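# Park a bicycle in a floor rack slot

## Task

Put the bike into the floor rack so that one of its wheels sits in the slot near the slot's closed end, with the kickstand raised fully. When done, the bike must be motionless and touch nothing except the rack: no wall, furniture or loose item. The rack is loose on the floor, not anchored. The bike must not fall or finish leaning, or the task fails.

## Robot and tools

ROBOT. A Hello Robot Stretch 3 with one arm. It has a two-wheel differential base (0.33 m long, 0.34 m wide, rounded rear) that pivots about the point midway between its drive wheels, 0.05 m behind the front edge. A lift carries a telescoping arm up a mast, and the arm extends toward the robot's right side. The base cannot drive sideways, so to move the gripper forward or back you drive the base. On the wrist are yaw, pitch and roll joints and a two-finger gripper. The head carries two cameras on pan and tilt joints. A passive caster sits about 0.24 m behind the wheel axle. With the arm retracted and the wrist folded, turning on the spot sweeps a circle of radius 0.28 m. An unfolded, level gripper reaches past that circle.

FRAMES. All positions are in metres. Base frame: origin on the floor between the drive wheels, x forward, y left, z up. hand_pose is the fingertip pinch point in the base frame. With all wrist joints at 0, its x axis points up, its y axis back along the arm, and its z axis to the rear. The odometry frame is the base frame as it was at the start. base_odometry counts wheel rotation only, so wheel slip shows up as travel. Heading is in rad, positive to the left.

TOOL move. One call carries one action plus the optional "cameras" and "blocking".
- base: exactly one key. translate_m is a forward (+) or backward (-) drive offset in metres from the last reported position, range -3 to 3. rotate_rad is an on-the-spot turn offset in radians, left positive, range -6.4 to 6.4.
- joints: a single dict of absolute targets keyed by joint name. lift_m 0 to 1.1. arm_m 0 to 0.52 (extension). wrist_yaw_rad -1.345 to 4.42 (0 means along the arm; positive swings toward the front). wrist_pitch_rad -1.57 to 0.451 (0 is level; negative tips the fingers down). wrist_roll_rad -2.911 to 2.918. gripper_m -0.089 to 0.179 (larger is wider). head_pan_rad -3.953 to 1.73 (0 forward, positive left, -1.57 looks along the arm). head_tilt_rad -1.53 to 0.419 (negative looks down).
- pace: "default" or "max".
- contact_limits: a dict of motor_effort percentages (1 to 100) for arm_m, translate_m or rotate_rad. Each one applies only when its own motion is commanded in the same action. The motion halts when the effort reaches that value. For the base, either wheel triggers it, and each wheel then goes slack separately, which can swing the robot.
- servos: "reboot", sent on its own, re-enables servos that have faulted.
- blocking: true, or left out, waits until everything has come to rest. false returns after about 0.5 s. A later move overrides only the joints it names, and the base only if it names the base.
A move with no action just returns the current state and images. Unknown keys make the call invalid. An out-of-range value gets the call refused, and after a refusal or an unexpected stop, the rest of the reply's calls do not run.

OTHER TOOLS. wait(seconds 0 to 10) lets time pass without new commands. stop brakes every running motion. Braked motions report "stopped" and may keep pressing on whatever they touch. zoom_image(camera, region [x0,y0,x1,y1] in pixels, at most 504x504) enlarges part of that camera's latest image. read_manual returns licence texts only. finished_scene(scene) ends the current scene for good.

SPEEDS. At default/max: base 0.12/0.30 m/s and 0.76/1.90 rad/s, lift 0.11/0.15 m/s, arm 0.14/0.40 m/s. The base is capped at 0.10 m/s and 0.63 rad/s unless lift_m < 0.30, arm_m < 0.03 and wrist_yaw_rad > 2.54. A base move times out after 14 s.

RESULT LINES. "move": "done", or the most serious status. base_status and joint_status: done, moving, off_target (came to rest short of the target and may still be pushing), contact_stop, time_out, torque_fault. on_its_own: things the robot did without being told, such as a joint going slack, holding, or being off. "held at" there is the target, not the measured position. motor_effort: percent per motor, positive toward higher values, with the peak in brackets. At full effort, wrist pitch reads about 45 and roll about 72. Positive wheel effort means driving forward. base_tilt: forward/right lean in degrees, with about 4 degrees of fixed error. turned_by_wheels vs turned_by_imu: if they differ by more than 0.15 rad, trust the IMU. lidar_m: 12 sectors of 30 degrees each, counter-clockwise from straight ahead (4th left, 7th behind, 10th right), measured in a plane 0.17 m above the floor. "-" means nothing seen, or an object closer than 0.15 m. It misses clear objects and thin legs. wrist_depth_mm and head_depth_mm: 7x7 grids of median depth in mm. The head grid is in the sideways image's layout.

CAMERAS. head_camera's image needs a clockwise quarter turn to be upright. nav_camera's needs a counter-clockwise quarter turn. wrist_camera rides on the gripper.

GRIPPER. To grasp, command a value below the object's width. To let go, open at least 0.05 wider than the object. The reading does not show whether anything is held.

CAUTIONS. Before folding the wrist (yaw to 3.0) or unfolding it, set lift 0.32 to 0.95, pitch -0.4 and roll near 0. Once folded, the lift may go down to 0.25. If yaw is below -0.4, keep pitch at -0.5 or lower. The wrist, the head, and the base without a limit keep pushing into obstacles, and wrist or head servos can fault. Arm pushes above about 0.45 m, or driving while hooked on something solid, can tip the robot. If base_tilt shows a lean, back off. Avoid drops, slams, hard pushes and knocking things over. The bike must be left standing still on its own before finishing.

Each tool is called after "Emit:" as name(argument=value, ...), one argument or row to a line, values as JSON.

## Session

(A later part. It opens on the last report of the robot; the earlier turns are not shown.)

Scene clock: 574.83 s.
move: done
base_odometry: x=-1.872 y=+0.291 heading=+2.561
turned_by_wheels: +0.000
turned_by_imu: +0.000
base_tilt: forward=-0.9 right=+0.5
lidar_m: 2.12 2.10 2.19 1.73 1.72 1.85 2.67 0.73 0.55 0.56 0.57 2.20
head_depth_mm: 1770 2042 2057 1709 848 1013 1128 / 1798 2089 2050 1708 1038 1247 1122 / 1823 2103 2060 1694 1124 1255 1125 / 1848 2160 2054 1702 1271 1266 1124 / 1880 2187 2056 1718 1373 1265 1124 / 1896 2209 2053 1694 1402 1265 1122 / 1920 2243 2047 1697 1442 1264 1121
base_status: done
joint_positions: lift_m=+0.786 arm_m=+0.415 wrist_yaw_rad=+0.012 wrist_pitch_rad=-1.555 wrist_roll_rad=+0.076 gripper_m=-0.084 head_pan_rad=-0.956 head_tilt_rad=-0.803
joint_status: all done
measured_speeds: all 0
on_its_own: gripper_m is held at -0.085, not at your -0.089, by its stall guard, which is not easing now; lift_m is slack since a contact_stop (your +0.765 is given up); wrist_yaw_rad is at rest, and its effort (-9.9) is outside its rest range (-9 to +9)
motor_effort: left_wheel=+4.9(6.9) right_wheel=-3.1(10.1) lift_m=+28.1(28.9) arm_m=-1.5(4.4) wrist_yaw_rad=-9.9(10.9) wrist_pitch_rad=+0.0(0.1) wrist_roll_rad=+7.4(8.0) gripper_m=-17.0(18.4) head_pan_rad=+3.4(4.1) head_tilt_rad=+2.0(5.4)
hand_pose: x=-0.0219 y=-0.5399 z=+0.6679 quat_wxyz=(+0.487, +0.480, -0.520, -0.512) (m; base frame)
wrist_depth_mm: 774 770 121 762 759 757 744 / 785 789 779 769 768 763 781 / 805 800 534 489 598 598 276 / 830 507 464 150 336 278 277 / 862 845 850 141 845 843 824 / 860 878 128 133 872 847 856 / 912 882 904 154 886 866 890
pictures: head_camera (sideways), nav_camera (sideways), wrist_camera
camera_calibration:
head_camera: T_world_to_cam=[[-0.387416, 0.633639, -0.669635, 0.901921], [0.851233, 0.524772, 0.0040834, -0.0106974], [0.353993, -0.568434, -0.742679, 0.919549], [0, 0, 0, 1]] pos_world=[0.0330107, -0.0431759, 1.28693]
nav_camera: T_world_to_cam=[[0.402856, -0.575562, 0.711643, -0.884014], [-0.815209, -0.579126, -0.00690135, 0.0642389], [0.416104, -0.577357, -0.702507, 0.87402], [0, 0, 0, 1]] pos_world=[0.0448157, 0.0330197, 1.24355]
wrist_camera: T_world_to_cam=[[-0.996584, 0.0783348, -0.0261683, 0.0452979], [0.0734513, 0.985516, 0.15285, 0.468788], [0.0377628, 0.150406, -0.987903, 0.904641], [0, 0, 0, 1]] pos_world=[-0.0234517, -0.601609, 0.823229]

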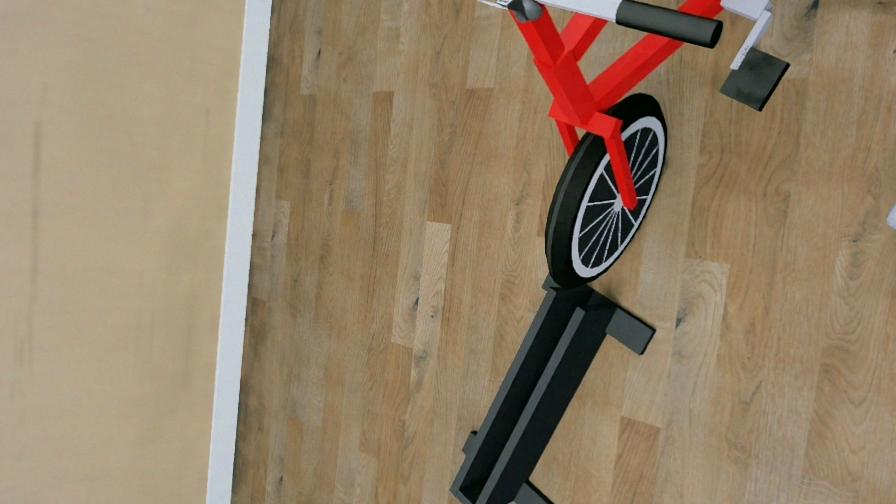

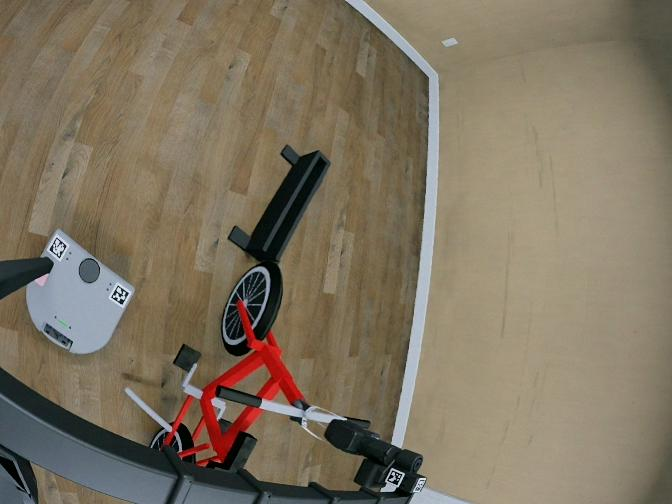

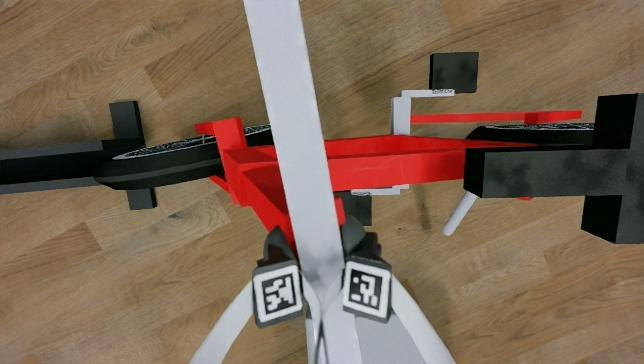

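Emit:
move(
  joints={"gripper_m": -0.05},
  cameras=[],
)

Emit:
move(
  joints={"gripper_m": -0.089, "wrist_roll_rad": 0.22},
)

Emit:
zoom_image(
  camera="wrist_camera",
  region=[0, 90, 240, 230],
)

Emit:
zoom_image(
  camera="head_camera",
  region=[440, 200, 680, 420],
)

Scene clock: 620.10 s.
move: done
base_odometry: x=-1.872 y=+0.291 heading=+2.561
turned_by_wheels: +0.000
turned_by_imu: -0.001
base_tilt: forward=-0.8 right=+0.5
lidar_m: 2.12 2.10 2.18 1.73 1.72 1.85 2.67 0.73 0.55 0.56 0.56 2.19
head_depth_mm: 1764 2055 2055 1713 847 1012 1128 / 1785 2080 2047 1696 1038 1249 1128 / 1814 2124 2052 1693 1122 1249 1123 / 1850 2160 2057 1696 1275 1267 1128 / 1876 2190 2047 1698 1366 1271 1124 / 1901 2209 2042 1691 1397 1264 1121 / 1938 2247 2030 1700 1443 1265 1119
base_status: not commanded
joint_positions: lift_m=+0.786 arm_m=+0.415 wrist_yaw_rad=+0.012 wrist_pitch_rad=-1.555 wrist_roll_rad=+0.077 gripper_m=-0.049 head_pan_rad=-0.956 head_tilt_rad=-0.803
joint_status: all done
measured_speeds: all 0
on_its_own: lift_m is slack since a contact_stop (your +0.765 is given up); wrist_yaw_rad is at rest, and its effort (-9.8) is outside its rest range (-9 to +9)
motor_effort: left_wheel=+4.5(5.4) right_wheel=-2.5(3.6) lift_m=+28.2(29.4) arm_m=+3.8(3.9) wrist_yaw_rad=-9.8(10.6) wrist_pitch_rad=+0.0(0.1) wrist_roll_rad=+7.4(7.9) gripper_m=-10.4(80.5) head_pan_rad=+3.0(4.3) head_tilt_rad=+1.7(3.1)
hand_pose: x=-0.0219 y=-0.5399 z=+0.6679 quat_wxyz=(+0.487, +0.480, -0.520, -0.512) (m; base frame)
wrist_depth_mm: 762 763 121 749 750 747 745 / 773 782 783 778 760 778 781 / 799 800 536 145 595 595 277 / 858 522 454 149 336 281 277 / 854 851 827 142 830 834 862 / 872 863 128 132 861 865 871 / 910 905 902 154 124 868 879
pictures: none
No camera images: "cameras" was empty.

Scene clock: 621.17 s.
move: done
base_odometry: x=-1.872 y=+0.291 heading=+2.561
turned_by_wheels: +0.000
turned_by_imu: +0.000
base_tilt: forward=-0.8 right=+0.5
lidar_m: 2.13 2.10 2.19 1.74 1.72 1.85 2.67 0.73 0.55 0.54 0.56 2.20
head_depth_mm: 1766 2060 2060 1706 840 1025 1120 / 1788 2083 2047 1696 1064 1241 1122 / 1818 2099 2035 1703 1116 1242 1122 / 1857 2149 2058 1698 1315 1267 1124 / 1873 2184 2042 1691 1370 1263 1117 / 1890 2234 2043 1704 1396 1269 1123 / 1911 2258 2030 1689 1445 1263 1120
base_status: not commanded
joint_positions: lift_m=+0.787 arm_m=+0.415 wrist_yaw_rad=+0.009 wrist_pitch_rad=-1.555 wrist_roll_rad=+0.201 gripper_m=-0.087 head_pan_rad=-0.956 head_tilt_rad=-0.803
joint_status: all done
measured_speeds: all 0
on_its_own: lift_m is slack since a contact_stop (your +0.765 is given up)
motor_effort: left_wheel=+4.6(5.5) right_wheel=-2.4(3.1) lift_m=+28.3(28.9) arm_m=+4.8(5.7) wrist_yaw_rad=-7.2(11.2) wrist_pitch_rad=-0.1(0.2) wrist_roll_rad=+6.0(10.9) gripper_m=-49.2(100.0) head_pan_rad=+2.3(4.2) head_tilt_rad=+1.5(2.5)
hand_pose: x=-0.0218 y=-0.5399 z=+0.6690 quat_wxyz=(+0.453, +0.446, -0.550, -0.542) (m; base frame)
wrist_depth_mm: 760 768 763 749 756 755 752 / 781 784 778 768 766 776 282 / 812 800 789 134 564 275 271 / 847 498 367 151 800 835 298 / 851 859 846 142 841 833 836 / 868 863 127 133 871 848 843 / 904 912 894 152 95 884 877
pictures: head_camera (sideways), nav_camera (sideways), wrist_camera
camera_calibration:
head_camera: T_world_to_cam=[[-0.387406, 0.633626, -0.669653, 0.901944], [0.851233, 0.524772, 0.0040849, -0.0106993], [0.354003, -0.568448, -0.742663, 0.919528], [0, 0, 0, 1]] pos_world=[0.0330109, -0.0431762, 1.28693]
nav_camera: T_world_to_cam=[[0.402846, -0.575548, 0.71166, -0.884036], [-0.815208, -0.579127, -0.00690129, 0.0642388], [0.416113, -0.577371, -0.70249, 0.873997], [0, 0, 0, 1]] pos_world=[0.0448165, 0.0330185, 1.24355]
wrist_camera: T_world_to_cam=[[-0.978513, 0.204266, -0.0280557, 0.115027], [0.197741, 0.968257, 0.152892, 0.461983], [0.0583957, 0.144059, -0.987845, 0.902773], [0, 0, 0, 1]] pos_world=[-0.0315155, -0.600867, 0.824393]

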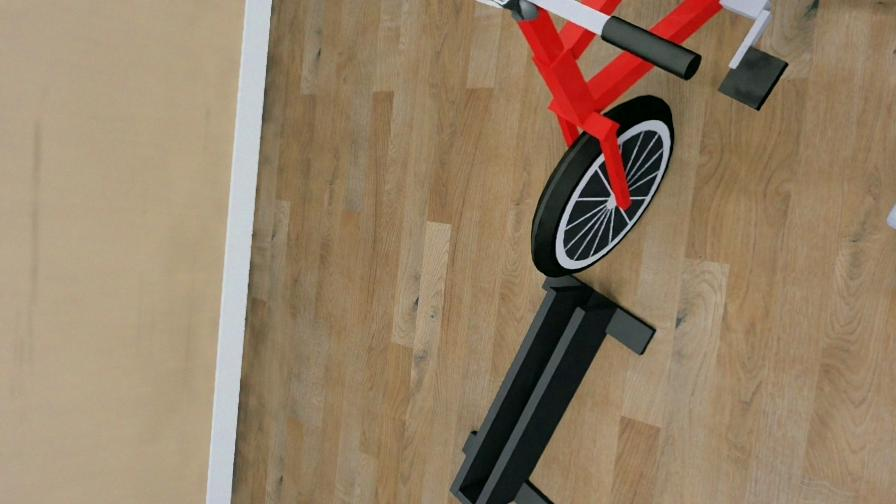

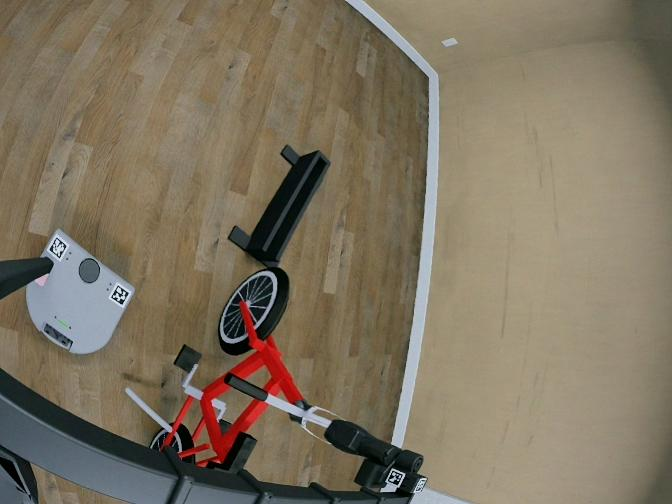

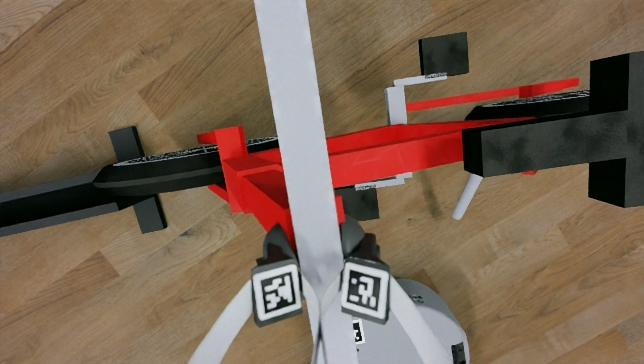

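Scaled by 2.100.

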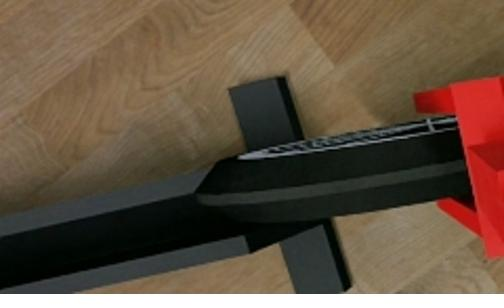

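Scaled by 2.100 from the camera's 896x504 image, which has a finer 1280x720 frame.

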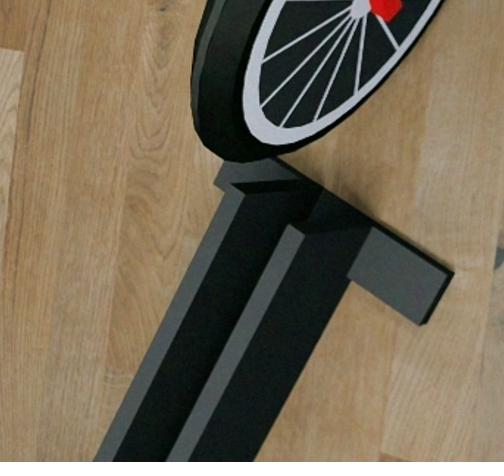

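Emit:
move(
  joints={"gripper_m": -0.05},
  cameras=[],
)

Emit:
move(
  joints={"gripper_m": -0.089, "wrist_roll_rad": 0.13},
  cameras=[],
)

Emit:
move(
  base={"translate_m": 0.04},
  cameras=["wrist_camera","head_camera"],
)

Emit:
zoom_image(
  camera="wrist_camera",
  region=[0, 90, 240, 230],
)

Emit:
zoom_image(
  camera="head_camera",
  region=[440, 200, 680, 420],
)

Scene clock: 640.93 s.
move: done
base_odometry: x=-1.872 y=+0.291 heading=+2.561
turned_by_wheels: +0.000
turned_by_imu: -0.001
base_tilt: forward=-0.7 right=+0.5
lidar_m: 2.13 2.10 2.19 1.74 1.72 1.85 2.67 0.73 0.55 0.54 0.56 2.19
head_depth_mm: 1767 2050 2050 1702 839 1027 1120 / 1793 2093 2057 1706 1060 1242 1119 / 1820 2100 2047 1697 1116 1245 1125 / 1837 2142 2044 1702 1308 1270 1127 / 1872 2158 2051 1700 1368 1267 1123 / 1900 2220 2039 1689 1391 1260 1121 / 1914 2242 2053 1701 1443 1260 1122
base_status: not commanded
joint_positions: lift_m=+0.787 arm_m=+0.415 wrist_yaw_rad=+0.008 wrist_pitch_rad=-1.555 wrist_roll_rad=+0.203 gripper_m=-0.049 head_pan_rad=-0.956 head_tilt_rad=-0.803
joint_status: all done
measured_speeds: all 0
on_its_own: lift_m is slack since a contact_stop (your +0.765 is given up)
motor_effort: left_wheel=+4.5(5.2) right_wheel=-3.2(3.2) lift_m=+28.4(29.5) arm_m=+10.8(11.3) wrist_yaw_rad=-6.2(8.0) wrist_pitch_rad=+0.0(0.1) wrist_roll_rad=+5.4(6.2) gripper_m=-10.4(82.7) head_pan_rad=+2.7(4.1) head_tilt_rad=+1.4(2.3)
hand_pose: x=-0.0218 y=-0.5399 z=+0.6691 quat_wxyz=(+0.453, +0.445, -0.550, -0.542) (m; base frame)
wrist_depth_mm: 765 761 761 756 771 750 765 / 786 794 797 784 775 763 291 / 811 816 798 133 539 278 273 / 817 478 364 138 803 815 293 / 871 865 837 143 851 829 836 / 868 893 127 132 870 887 859 / 911 908 893 152 - 883 898
pictures: none
No camera images: "cameras" was empty.

Scene clock: 642.00 s.
move: done
base_odometry: x=-1.872 y=+0.291 heading=+2.561
turned_by_wheels: +0.000
turned_by_imu: +0.000
base_tilt: forward=-0.9 right=+0.5
lidar_m: 2.12 2.10 2.19 1.74 1.72 1.85 2.67 0.73 0.56 0.54 0.56 2.20
head_depth_mm: 1778 2032 2049 1696 842 1020 1121 / 1808 2082 2045 1691 1059 1247 1124 / 1816 2110 2062 1705 1146 1242 1126 / 1850 2166 2053 1693 1296 1266 1120 / 1888 2187 2044 1703 1361 1271 1124 / 1894 2218 2048 1694 1396 1267 1120 / 1944 2259 2025 1696 1443 1267 1122
base_status: not commanded
joint_positions: lift_m=+0.787 arm_m=+0.415 wrist_yaw_rad=+0.006 wrist_pitch_rad=-1.555 wrist_roll_rad=+0.127 gripper_m=-0.087 head_pan_rad=-0.956 head_tilt_rad=-0.803
joint_status: all done
measured_speeds: all 0
on_its_own: lift_m is slack since a contact_stop (your +0.765 is given up)
motor_effort: left_wheel=+3.9(5.0) right_wheel=-2.2(3.3) lift_m=+28.2(29.0) arm_m=+12.0(12.7) wrist_yaw_rad=-5.4(7.1) wrist_pitch_rad=-0.1(0.2) wrist_roll_rad=+0.8(4.0) gripper_m=-48.7(100.0) head_pan_rad=+2.5(3.9) head_tilt_rad=+2.0(2.9)
hand_pose: x=-0.0218 y=-0.5399 z=+0.6690 quat_wxyz=(+0.473, +0.465, -0.533, -0.525) (m; base frame)
wrist_depth_mm: 775 770 759 125 768 757 761 / 777 782 781 129 769 768 772 / 809 810 787 330 589 309 274 / 824 518 369 138 822 287 279 / 852 866 845 143 857 819 820 / 863 849 127 132 869 869 858 / 912 899 885 151 117 877 877
pictures: none
No camera images: "cameras" was empty.

Scene clock: 643.43 s.
move: done
base_odometry: x=-1.905 y=+0.313 heading=+2.561
turned_by_wheels: +0.000
turned_by_imu: +0.000
base_tilt: forward=-0.8 right=+0.5
lidar_m: 2.09 2.06 2.20 1.75 1.74 1.87 2.71 0.73 0.56 0.54 0.56 2.19
head_depth_mm: 1764 2042 2064 1704 841 1021 1126 / 1777 2067 2056 1699 1059 1247 1124 / 1809 2103 2052 1707 1118 1248 1120 / 1826 2132 2038 1689 1295 1268 1126 / 1856 2157 2040 1695 1346 1271 1126 / 1891 2218 2042 1695 1391 1266 1118 / 1910 2250 2046 1691 1441 1267 1119
base_status: done
joint_positions: lift_m=+0.787 arm_m=+0.415 wrist_yaw_rad=+0.006 wrist_pitch_rad=-1.555 wrist_roll_rad=+0.125 gripper_m=-0.084 head_pan_rad=-0.956 head_tilt_rad=-0.803
joint_status: not commanded
measured_speeds: all 0
on_its_own: gripper_m is held at -0.085, not at your -0.089, by its stall guard, which is not easing now; lift_m is slack since a contact_stop (your +0.765 is given up)
motor_effort: left_wheel=+1.9(6.8) right_wheel=+5.6(10.0) lift_m=+28.0(29.1) arm_m=+13.3(14.7) wrist_yaw_rad=-4.5(5.8) wrist_pitch_rad=+0.0(0.2) wrist_roll_rad=+1.4(1.5) gripper_m=-16.7(48.5) head_pan_rad=+2.5(3.9) head_tilt_rad=+1.4(3.0)
hand_pose: x=-0.0218 y=-0.5399 z=+0.6691 quat_wxyz=(+0.473, +0.466, -0.533, -0.525) (m; base frame)
wrist_depth_mm: 767 779 750 125 761 759 744 / 804 793 777 129 774 780 757 / 818 792 810 134 577 309 274 / 826 523 373 138 806 290 280 / 871 848 874 143 847 830 849 / 906 867 127 132 836 880 864 / 888 893 891 151 127 866 864
pictures: head_camera (sideways), wrist_camera
camera_calibration:
head_camera: T_world_to_cam=[[-0.387423, 0.633615, -0.669653, 0.901945], [0.85122, 0.524794, 0.00408492, -0.0106993], [0.354018, -0.568439, -0.742663, 0.919528], [0, 0, 0, 1]] pos_world=[0.033012, -0.0431755, 1.28693]
wrist_camera: T_world_to_cam=[[-0.990784, 0.132748, -0.0269318, 0.0754652], [0.127162, 0.980061, 0.152676, 0.466985], [0.0466623, 0.147845, -0.987909, 0.904671], [0, 0, 0, 1]] pos_world=[-0.0268269, -0.601442, 0.824467]

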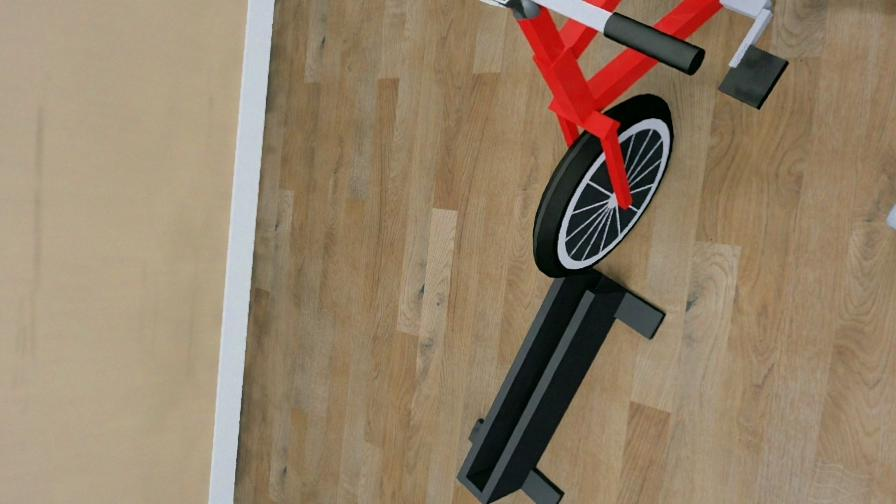

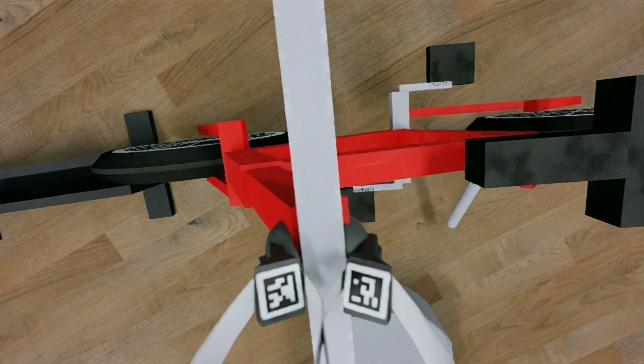

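Scaled by 2.100.

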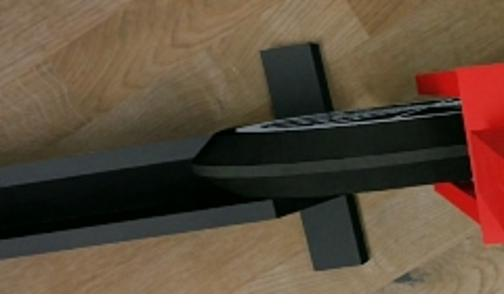

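Scaled by 2.100 from the camera's 896x504 image, which has a finer 1280x720 frame.

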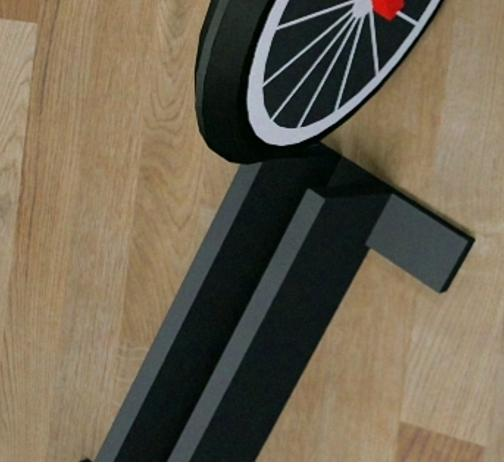

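Emit:
move(
  joints={"gripper_m": -0.05},
  cameras=[],
)

Emit:
move(
  joints={"gripper_m": -0.089, "wrist_roll_rad": -0.05},
  cameras=["wrist_camera","head_camera"],
)

Emit:
zoom_image(
  camera="wrist_camera",
  region=[0, 90, 240, 230],
)

Emit:
zoom_image(
  camera="head_camera",
  region=[440, 200, 680, 420],
)

Scene clock: 663.17 s.
move: done
base_odometry: x=-1.905 y=+0.313 heading=+2.561
turned_by_wheels: +0.000
turned_by_imu: -0.001
base_tilt: forward=-0.8 right=+0.5
lidar_m: 2.09 2.06 2.21 1.75 1.74 1.86 2.71 0.73 0.56 0.54 0.56 2.18
head_depth_mm: 1752 2049 2053 1707 842 1024 1126 / 1777 2064 2035 1699 1057 1241 1124 / 1818 2095 2057 1699 1124 1239 1124 / 1845 2117 2057 1697 1298 1268 1123 / 1866 2185 2028 1698 1347 1274 1124 / 1880 2214 2038 1700 1390 1264 1123 / 1912 2221 2046 1689 1437 1261 1120
base_status: not commanded
joint_positions: lift_m=+0.787 arm_m=+0.415 wrist_yaw_rad=+0.006 wrist_pitch_rad=-1.555 wrist_roll_rad=+0.125 gripper_m=-0.049 head_pan_rad=-0.956 head_tilt_rad=-0.803
joint_status: all done
measured_speeds: all 0
on_its_own: lift_m is slack since a contact_stop (your +0.765 is given up)
motor_effort: left_wheel=+1.6(3.5) right_wheel=+4.2(6.4) lift_m=+27.7(28.8) arm_m=+13.5(14.3) wrist_yaw_rad=-5.0(5.8) wrist_pitch_rad=+0.0(0.1) wrist_roll_rad=+1.3(1.6) gripper_m=-10.4(82.9) head_pan_rad=+2.4(3.8) head_tilt_rad=+2.0(2.3)
hand_pose: x=-0.0218 y=-0.5399 z=+0.6691 quat_wxyz=(+0.473, +0.466, -0.533, -0.525) (m; base frame)
wrist_depth_mm: 751 754 759 125 779 758 756 / 787 794 777 129 763 782 772 / 827 794 822 134 583 312 274 / 833 513 359 138 837 290 283 / 847 865 850 143 839 828 833 / 865 861 128 132 872 854 865 / 909 885 891 151 124 905 866
pictures: none
No camera images: "cameras" was empty.

Scene clock: 664.23 s.
move: done
base_odometry: x=-1.905 y=+0.313 heading=+2.561
turned_by_wheels: +0.000
turned_by_imu: +0.000
base_tilt: forward=-0.8 right=+0.6
lidar_m: 2.09 2.06 2.20 1.75 1.73 1.87 2.72 0.73 0.55 0.55 0.56 2.18
head_depth_mm: 1762 2023 2070 1702 850 1018 1121 / 1784 2048 2059 1692 1052 1244 1122 / 1822 2095 2043 1704 1138 1249 1123 / 1833 2147 2055 1693 1266 1266 1123 / 1847 2173 2038 1703 1359 1264 1126 / 1890 2206 2046 1698 1396 1265 1120 / 1908 2239 2031 1707 1445 1263 1119
base_status: not commanded
joint_positions: lift_m=+0.787 arm_m=+0.415 wrist_yaw_rad=+0.002 wrist_pitch_rad=-1.555 wrist_roll_rad=-0.045 gripper_m=-0.087 head_pan_rad=-0.956 head_tilt_rad=-0.803
joint_status: all done
measured_speeds: all 0
on_its_own: lift_m is slack since a contact_stop (your +0.765 is given up)
motor_effort: left_wheel=+1.3(2.5) right_wheel=-0.2(4.6) lift_m=+28.5(29.5) arm_m=+12.0(13.9) wrist_yaw_rad=-1.3(5.3) wrist_pitch_rad=+0.0(0.2) wrist_roll_rad=-1.8(3.0) gripper_m=-47.0(100.0) head_pan_rad=+3.4(3.7) head_tilt_rad=+0.6(2.2)
hand_pose: x=-0.0217 y=-0.5400 z=+0.6691 quat_wxyz=(+0.516, +0.508, -0.492, -0.485) (m; base frame)
wrist_depth_mm: 798 760 760 123 752 745 743 / 786 780 779 127 775 763 784 / 800 480 457 132 605 783 780 / 836 823 531 137 338 283 278 / 851 851 849 143 859 829 289 / 875 870 127 132 857 872 875 / 902 907 875 153 127 873 899
pictures: head_camera (sideways), wrist_camera
camera_calibration:
head_camera: T_world_to_cam=[[-0.387423, 0.633615, -0.669653, 0.901944], [0.85122, 0.524794, 0.0040849, -0.0106992], [0.354018, -0.568439, -0.742663, 0.919528], [0, 0, 0, 1]] pos_world=[0.0330121, -0.0431755, 1.28693]
wrist_camera: T_world_to_cam=[[-0.999158, -0.0330488, -0.0243282, -0.0158742], [-0.036383, 0.987616, 0.152614, 0.467602], [0.0189832, 0.153371, -0.987986, 0.907112], [0, 0, 0, 1]] pos_world=[-0.0160679, -0.601461, 0.824465]

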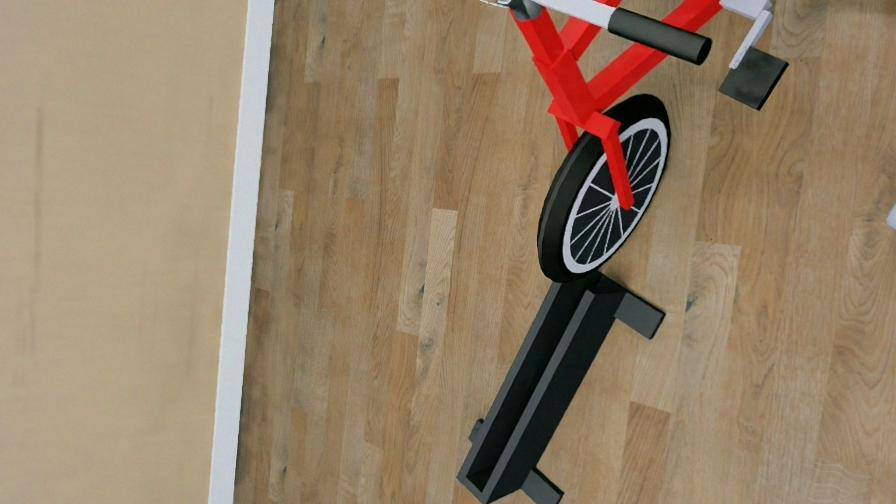

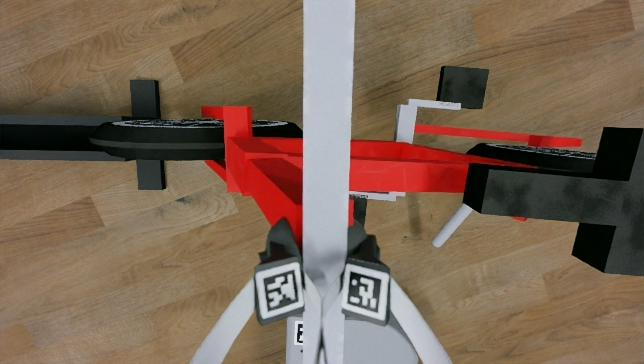

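Scaled by 2.100.

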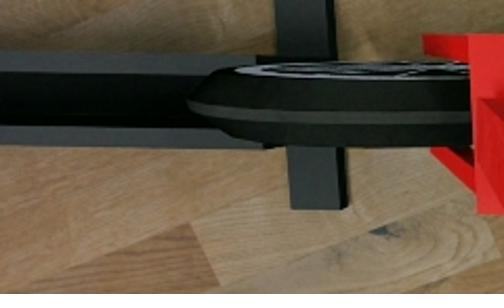

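Scaled by 2.100 from the camera's 896x504 image, which has a finer 1280x720 frame.

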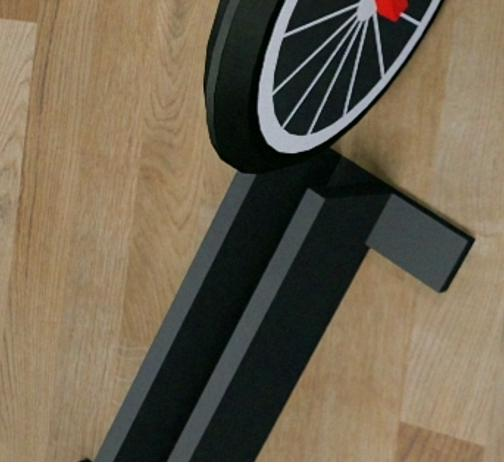

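Emit:
move(
  base={"translate_m": 0.08},
  cameras=["wrist_camera","head_camera"],
)

Emit:
zoom_image(
  camera="wrist_camera",
  region=[0, 90, 240, 230],
)

Emit:
zoom_image(
  camera="head_camera",
  region=[440, 200, 680, 420],
)

Scene clock: 672.63 s.
move: done
base_odometry: x=-1.972 y=+0.356 heading=+2.562
turned_by_wheels: +0.000
turned_by_imu: +0.000
base_tilt: forward=-0.8 right=+0.6
lidar_m: 2.02 1.99 2.16 1.78 1.76 1.90 2.78 0.74 0.56 0.55 0.56 2.15
head_depth_mm: 1732 1997 2040 1713 846 1020 1130 / 1755 2044 2054 1713 1044 1249 1128 / 1784 2083 2061 1690 1123 1249 1126 / 1814 2103 2046 1695 1260 1272 1120 / 1821 2130 2048 1691 1370 1268 1127 / 1860 2179 2038 1707 1382 1269 1126 / 1871 2197 2067 1697 1423 1268 1118
base_status: done
joint_positions: lift_m=+0.787 arm_m=+0.415 wrist_yaw_rad=+0.002 wrist_pitch_rad=-1.555 wrist_roll_rad=-0.048 gripper_m=-0.084 head_pan_rad=-0.956 head_tilt_rad=-0.803
joint_status: not commanded
measured_speeds: all 0
on_its_own: gripper_m is held at -0.085, not at your -0.089, by its stall guard, which is not easing now; lift_m is slack since a contact_stop (your +0.765 is given up)
motor_effort: left_wheel=+3.9(7.5) right_wheel=-2.3(14.9) lift_m=+29.1(29.9) arm_m=+8.9(10.4) wrist_yaw_rad=-1.2(1.9) wrist_pitch_rad=-0.1(0.2) wrist_roll_rad=-0.9(2.0) gripper_m=-16.8(18.3) head_pan_rad=+2.6(3.8) head_tilt_rad=+1.4(2.9)
hand_pose: x=-0.0217 y=-0.5400 z=+0.6691 quat_wxyz=(+0.516, +0.508, -0.491, -0.484) (m; base frame)
wrist_depth_mm: 757 762 768 124 749 760 752 / 772 788 769 128 775 766 780 / 812 497 459 132 773 796 799 / 818 830 420 152 340 281 280 / 880 852 828 143 813 859 290 / 870 873 127 132 851 866 849 / 925 929 889 152 881 881 884
pictures: head_camera (sideways), wrist_camera
camera_calibration:
head_camera: T_world_to_cam=[[-0.387437, 0.633598, -0.669661, 0.901956], [0.851204, 0.524818, 0.00408562, -0.0107001], [0.354039, -0.568436, -0.742655, 0.919518], [0, 0, 0, 1]] pos_world=[0.0330134, -0.0431749, 1.28693]
wrist_camera: T_world_to_cam=[[-0.999069, -0.035656, -0.0242907, -0.0173039], [-0.0389555, 0.987508, 0.15268, 0.467423], [0.0185433, 0.153485, -0.987977, 0.907188], [0, 0, 0, 1]] pos_world=[-0.0159013, -0.60144, 0.824494]

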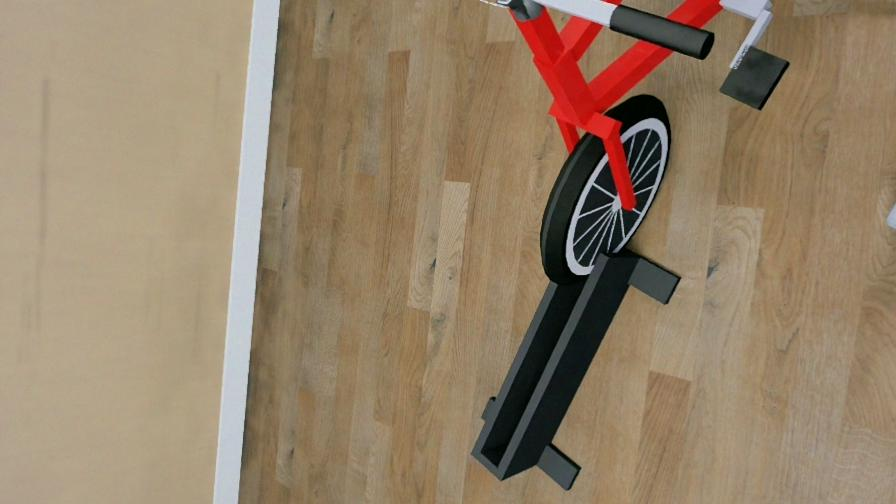

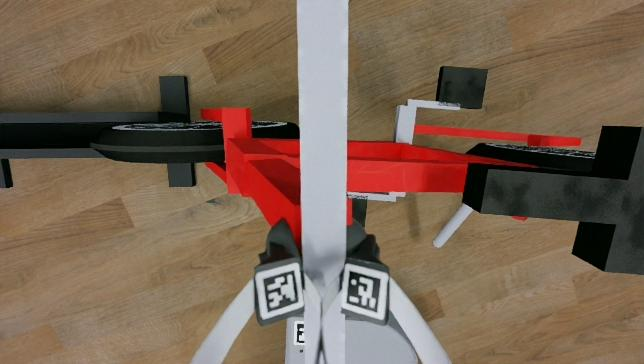

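Scaled by 2.100.

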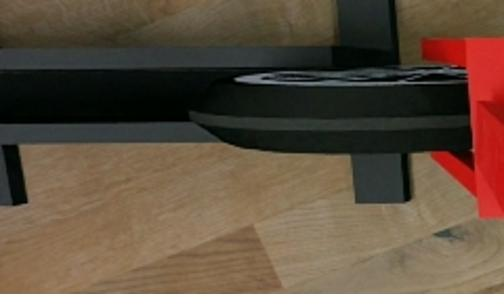

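Scaled by 2.100 from the camera's 896x504 image, which has a finer 1280x720 frame.

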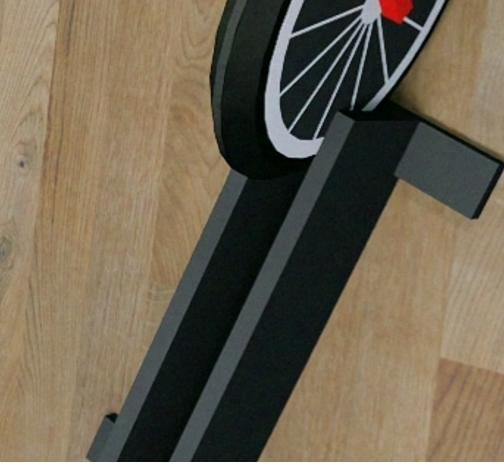

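Emit:
move(
  base={"translate_m": 0.14},
  cameras=["wrist_camera","head_camera"],
)

Emit:
zoom_image(
  camera="wrist_camera",
  region=[0, 90, 240, 230],
)

Scene clock: 685.57 s.
move: done
base_odometry: x=-2.089 y=+0.433 heading=+2.562
turned_by_wheels: +0.000
turned_by_imu: +0.000
base_tilt: forward=-0.9 right=+0.5
lidar_m: 1.89 1.86 2.02 1.84 1.82 1.96 2.92 0.74 0.56 0.54 0.55 2.09
head_depth_mm: 1690 1944 2069 1711 843 1015 1120 / 1694 1975 2051 1704 1064 1239 1123 / 1723 2005 2056 1703 1104 1246 1127 / 1743 2049 2057 1699 1231 1265 1127 / 1794 2074 2043 1694 1364 1267 1121 / 1803 2110 2035 1704 1392 1275 1121 / 1844 2151 2031 1697 1449 1264 1118
base_status: done
joint_positions: lift_m=+0.788 arm_m=+0.415 wrist_yaw_rad=+0.003 wrist_pitch_rad=-1.555 wrist_roll_rad=-0.048 gripper_m=-0.084 head_pan_rad=-0.956 head_tilt_rad=-0.803
joint_status: not commanded
measured_speeds: all 0
on_its_own: gripper_m is held at -0.085, not at your -0.089, by its stall guard, which is not easing now; lift_m is slack since a contact_stop (your +0.765 is given up)
motor_effort: left_wheel=+1.4(6.6) right_wheel=+3.9(17.3) lift_m=+28.2(29.4) arm_m=+3.0(6.7) wrist_yaw_rad=-2.3(3.2) wrist_pitch_rad=+0.0(0.2) wrist_roll_rad=-1.0(1.3) gripper_m=-17.8(18.9) head_pan_rad=+3.2(3.8) head_tilt_rad=+2.2(3.0)
hand_pose: x=-0.0217 y=-0.5400 z=+0.6701 quat_wxyz=(+0.517, +0.509, -0.491, -0.483) (m; base frame)
wrist_depth_mm: 776 768 786 124 761 757 760 / 814 798 773 127 772 758 769 / 647 543 465 133 600 792 790 / 827 827 367 138 344 283 281 / 849 861 829 143 851 840 291 / 890 888 127 132 865 893 862 / 924 916 889 153 901 900 879
pictures: head_camera (sideways), wrist_camera
camera_calibration:
head_camera: T_world_to_cam=[[-0.387445, 0.633593, -0.669662, 0.901956], [0.851198, 0.524829, 0.00408565, -0.0107001], [0.354047, -0.568432, -0.742655, 0.919517], [0, 0, 0, 1]] pos_world=[0.0330139, -0.0431746, 1.28693]
wrist_camera: T_world_to_cam=[[-0.999011, -0.0372393, -0.0242854, -0.0181709], [-0.0405169, 0.987468, 0.152528, 0.467363], [0.018301, 0.153362, -0.988001, 0.908079], [0, 0, 0, 1]] pos_world=[-0.0158355, -0.601447, 0.825455]

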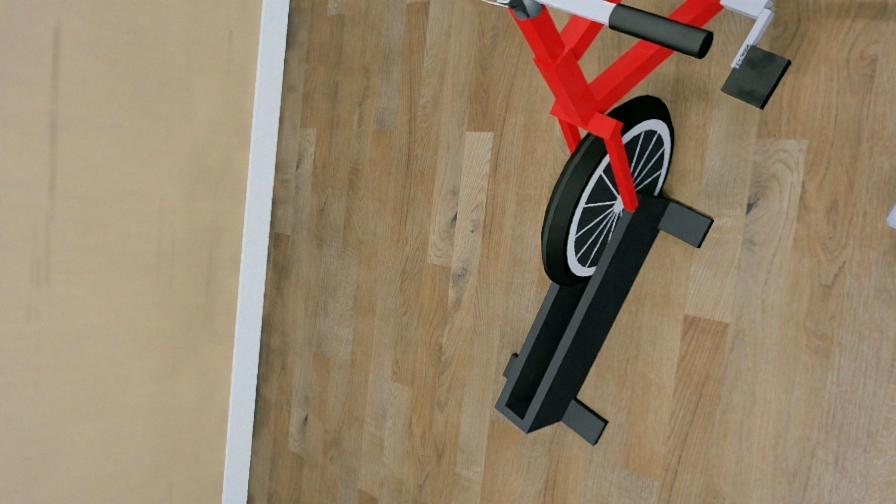

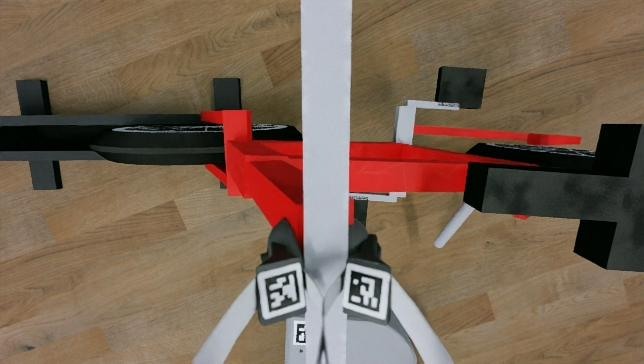

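Scaled by 2.100.

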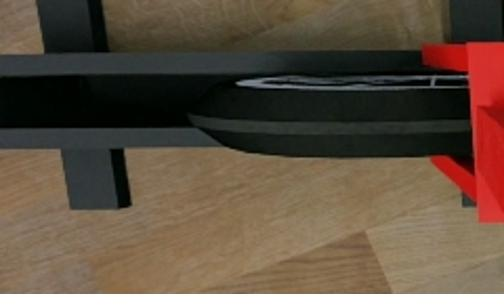

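Emit:
move(
  base={"translate_m": 0.2},
  cameras=["wrist_camera","head_camera"],
)

Scene clock: 694.53 s.
move: done
base_odometry: x=-2.257 y=+0.543 heading=+2.562
turned_by_wheels: +0.000
turned_by_imu: +0.000
base_tilt: forward=-0.7 right=+0.5
lidar_m: 1.70 1.68 1.82 1.91 1.90 2.05 3.07 0.75 0.55 0.53 0.55 2.00
head_depth_mm: 1608 1852 2045 1694 840 1015 1123 / 1624 1882 2050 1696 1035 1191 1124 / 1652 1912 2041 1703 1091 1230 1125 / 1676 1967 2067 1690 1205 1261 1122 / 1683 1990 2050 1709 1350 1265 1127 / 1728 2030 2038 1696 1447 1272 1121 / 1760 2052 2052 1691 1452 1259 1124
base_status: done
joint_positions: lift_m=+0.788 arm_m=+0.415 wrist_yaw_rad=+0.004 wrist_pitch_rad=-1.555 wrist_roll_rad=-0.051 gripper_m=-0.084 head_pan_rad=-0.956 head_tilt_rad=-0.803
joint_status: not commanded
measured_speeds: all 0
on_its_own: gripper_m is held at -0.085, not at your -0.089, by its stall guard, which is not easing now; lift_m is slack since a contact_stop (your +0.765 is given up)
motor_effort: left_wheel=+3.0(6.0) right_wheel=+3.0(23.2) lift_m=+28.8(29.2) arm_m=-0.2(2.3) wrist_yaw_rad=-3.5(4.1) wrist_pitch_rad=-0.1(0.2) wrist_roll_rad=+0.3(1.1) gripper_m=-17.1(19.0) head_pan_rad=+2.2(3.9) head_tilt_rad=+2.1(2.9)
hand_pose: x=-0.0217 y=-0.5400 z=+0.6702 quat_wxyz=(+0.518, +0.510, -0.489, -0.482) (m; base frame)
wrist_depth_mm: 773 778 763 126 752 751 758 / 807 795 784 130 780 778 789 / 804 494 509 135 803 802 797 / 838 837 362 153 339 286 279 / 854 861 848 144 831 836 291 / 874 875 127 132 870 870 864 / 881 890 892 152 869 883 897
pictures: head_camera (sideways), wrist_camera
camera_calibration:
head_camera: T_world_to_cam=[[-0.387446, 0.633592, -0.669662, 0.901956], [0.851196, 0.524831, 0.00408567, -0.0107001], [0.354048, -0.568431, -0.742655, 0.919517], [0, 0, 0, 1]] pos_world=[0.0330141, -0.0431745, 1.28693]
wrist_camera: T_world_to_cam=[[-0.998846, -0.0414546, -0.0242393, -0.0204885], [-0.0446785, 0.98727, 0.152647, 0.467036], [0.0176028, 0.153554, -0.987983, 0.908282], [0, 0, 0, 1]] pos_world=[-0.0155867, -0.601411, 0.825579]

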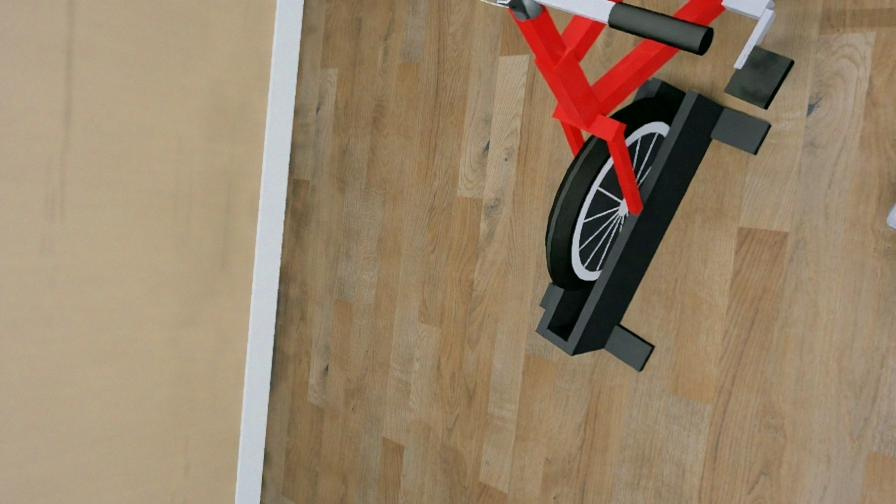

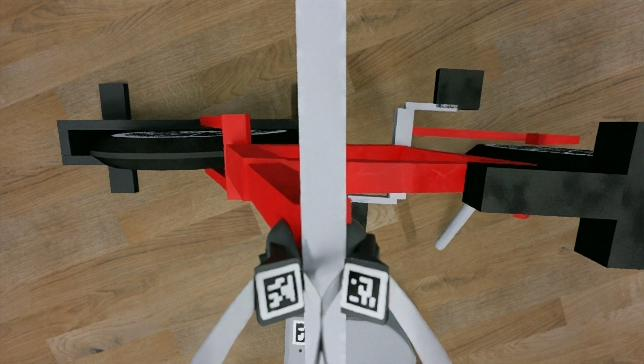

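Emit:
move(
  base={"translate_m": 0.09},
  cameras=["wrist_camera","head_camera"],
)

Emit:
zoom_image(
  camera="head_camera",
  region=[500, 50, 760, 320],
)

Scene clock: 701.60 s.
move: done
base_odometry: x=-2.332 y=+0.592 heading=+2.562
turned_by_wheels: +0.000
turned_by_imu: +0.000
base_tilt: forward=-0.8 right=+0.4
lidar_m: 1.62 1.60 1.73 1.95 1.94 2.08 3.13 0.75 0.55 0.53 0.54 1.97
head_depth_mm: 1581 1814 2015 1704 841 1017 1123 / 1599 1864 2029 1703 1047 1153 1126 / 1620 1880 2052 1694 1086 1224 1122 / 1658 1907 2041 1719 1197 1270 1128 / 1676 1955 2035 1693 1444 1273 1124 / 1683 1987 2038 1692 1449 1260 1122 / 1726 2019 2027 1695 1451 1262 1116
base_status: done
joint_positions: lift_m=+0.788 arm_m=+0.415 wrist_yaw_rad=+0.004 wrist_pitch_rad=-1.555 wrist_roll_rad=-0.052 gripper_m=-0.084 head_pan_rad=-0.956 head_tilt_rad=-0.803
joint_status: not commanded
measured_speeds: all 0
on_its_own: gripper_m is held at -0.085, not at your -0.089, by its stall guard, which is not easing now; lift_m is slack since a contact_stop (your +0.765 is given up)
motor_effort: left_wheel=+4.3(7.1) right_wheel=-0.2(12.4) lift_m=+29.2(29.2) arm_m=-5.0(6.3) wrist_yaw_rad=-3.4(4.0) wrist_pitch_rad=-0.1(0.2) wrist_roll_rad=+0.1(0.8) gripper_m=-17.3(18.8) head_pan_rad=+3.4(4.1) head_tilt_rad=+0.9(3.1)
hand_pose: x=-0.0217 y=-0.5400 z=+0.6704 quat_wxyz=(+0.518, +0.510, -0.489, -0.482) (m; base frame)
wrist_depth_mm: 760 772 754 126 747 770 762 / 793 788 778 130 791 785 774 / 807 650 512 135 795 793 780 / 815 829 359 147 338 281 282 / 856 867 847 144 818 832 290 / 871 876 127 132 845 857 869 / 916 913 895 151 878 892 903
pictures: head_camera (sideways), wrist_camera
camera_calibration:
head_camera: T_world_to_cam=[[-0.387447, 0.633591, -0.669662, 0.901957], [0.851196, 0.524833, 0.00408568, -0.0107001], [0.354049, -0.56843, -0.742655, 0.919517], [0, 0, 0, 1]] pos_world=[0.0330141, -0.0431745, 1.28693]
wrist_camera: T_world_to_cam=[[-0.998848, -0.0414144, -0.0242305, -0.0204578], [-0.0446366, 0.987279, 0.152602, 0.467051], [0.0176023, 0.153508, -0.987991, 0.908479], [0, 0, 0, 1]] pos_world=[-0.015578, -0.601416, 0.8258]

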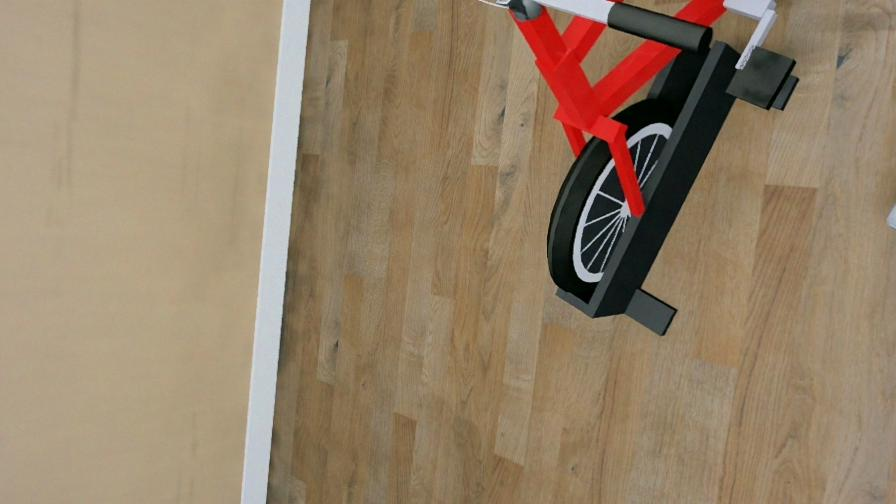

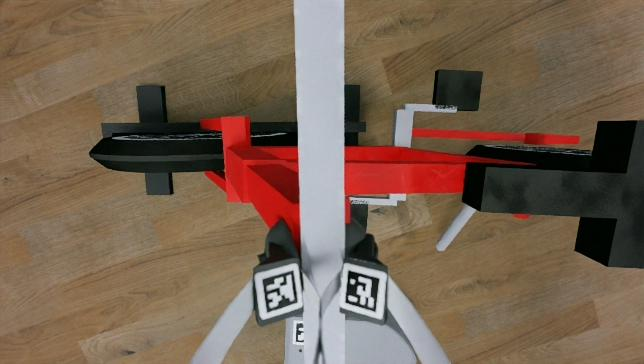

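Scaled by 1.867 from the camera's 896x504 image, which has a finer 1280x720 frame.

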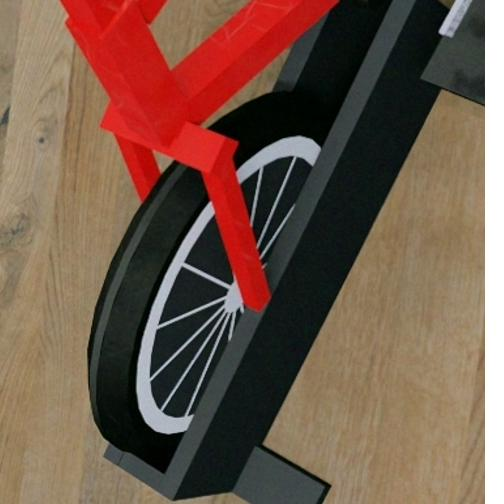

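Emit:
move(
  base={"translate_m": 0.025},
  joints={"head_pan_rad": -1.2, "head_tilt_rad": -0.9},
  cameras=["wrist_camera","head_camera"],
)

Emit:
zoom_image(
  camera="head_camera",
  region=[440, 50, 760, 370],
)

Scene clock: 710.27 s.
move: done
base_odometry: x=-2.353 y=+0.606 heading=+2.561
turned_by_wheels: +0.000
turned_by_imu: -0.001
base_tilt: forward=-0.8 right=+0.5
lidar_m: 1.59 1.58 1.70 1.97 1.95 2.09 3.17 0.75 0.56 0.53 0.54 1.95
head_depth_mm: 1754 529 580 1587 1109 1229 1108 / 1717 2039 1809 840 1120 1201 1112 / 1711 2025 1862 1579 1184 1216 973 / 1693 1986 1843 1594 1169 1232 988 / 1663 1981 1848 1576 1232 1226 1104 / 1653 1958 1858 1587 1366 1231 1105 / 1633 1909 1843 1586 1379 1221 1101
base_status: done
joint_positions: lift_m=+0.789 arm_m=+0.415 wrist_yaw_rad=+0.004 wrist_pitch_rad=-1.555 wrist_roll_rad=-0.052 gripper_m=-0.084 head_pan_rad=-1.194 head_tilt_rad=-0.888
joint_status: all done
measured_speeds: all 0
on_its_own: gripper_m is held at -0.085, not at your -0.089, by its stall guard, which is not easing now; lift_m is slack since a contact_stop (your +0.765 is given up)
motor_effort: left_wheel=-3.1(6.5) right_wheel=+13.3(13.3) lift_m=+28.3(29.2) arm_m=-9.7(9.9) wrist_yaw_rad=-3.2(3.6) wrist_pitch_rad=+0.0(0.2) wrist_roll_rad=+0.4(0.8) gripper_m=-18.3(18.8) head_pan_rad=-2.8(4.1) head_tilt_rad=-5.8(6.7)
hand_pose: x=-0.0217 y=-0.5400 z=+0.6708 quat_wxyz=(+0.518, +0.510, -0.489, -0.482) (m; base frame)
wrist_depth_mm: 775 766 773 127 760 754 757 / 789 788 785 130 789 775 771 / 808 652 512 134 798 805 783 / 829 828 383 139 339 286 279 / 833 861 856 143 828 850 291 / 871 872 127 133 842 856 863 / 901 897 910 151 865 875 888
pictures: head_camera (sideways), wrist_camera
camera_calibration:
head_camera: T_world_to_cam=[[-0.246837, 0.757592, -0.604256, 0.815877], [0.951093, 0.308901, -0.00123013, -0.00438873], [0.185724, -0.575008, -0.796789, 0.990935], [0, 0, 0, 1]] pos_world=[0.0215223, -0.0469512, 1.28256]
wrist_camera: T_world_to_cam=[[-0.998849, -0.0414066, -0.0242297, -0.0204443], [-0.0446284, 0.987282, 0.152583, 0.467009], [0.0176036, 0.153489, -0.987994, 0.908871], [0, 0, 0, 1]] pos_world=[-0.0155782, -0.601418, 0.826206]

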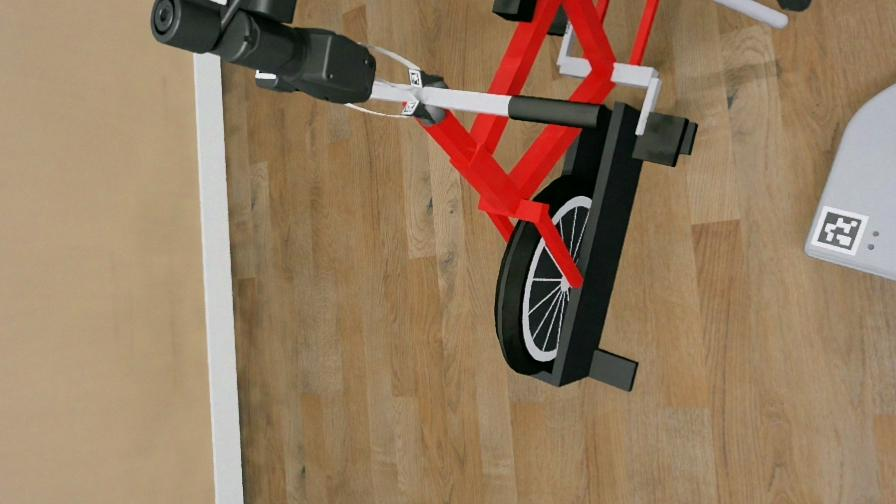

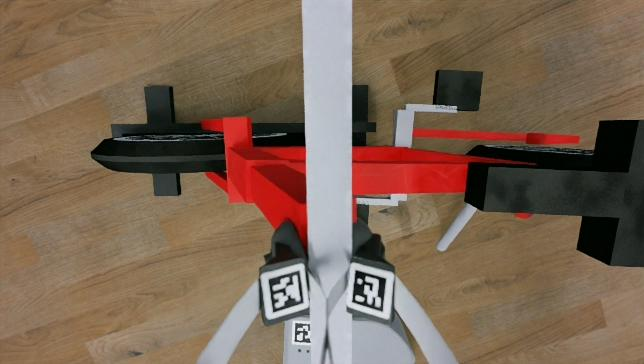

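Scaled by 1.575 from the camera's 896x504 image, which has a finer 1280x720 frame.

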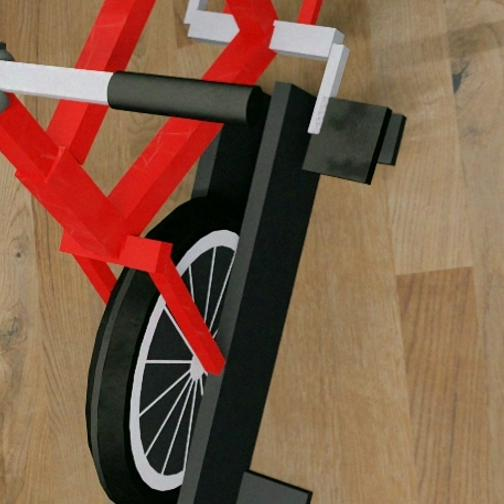

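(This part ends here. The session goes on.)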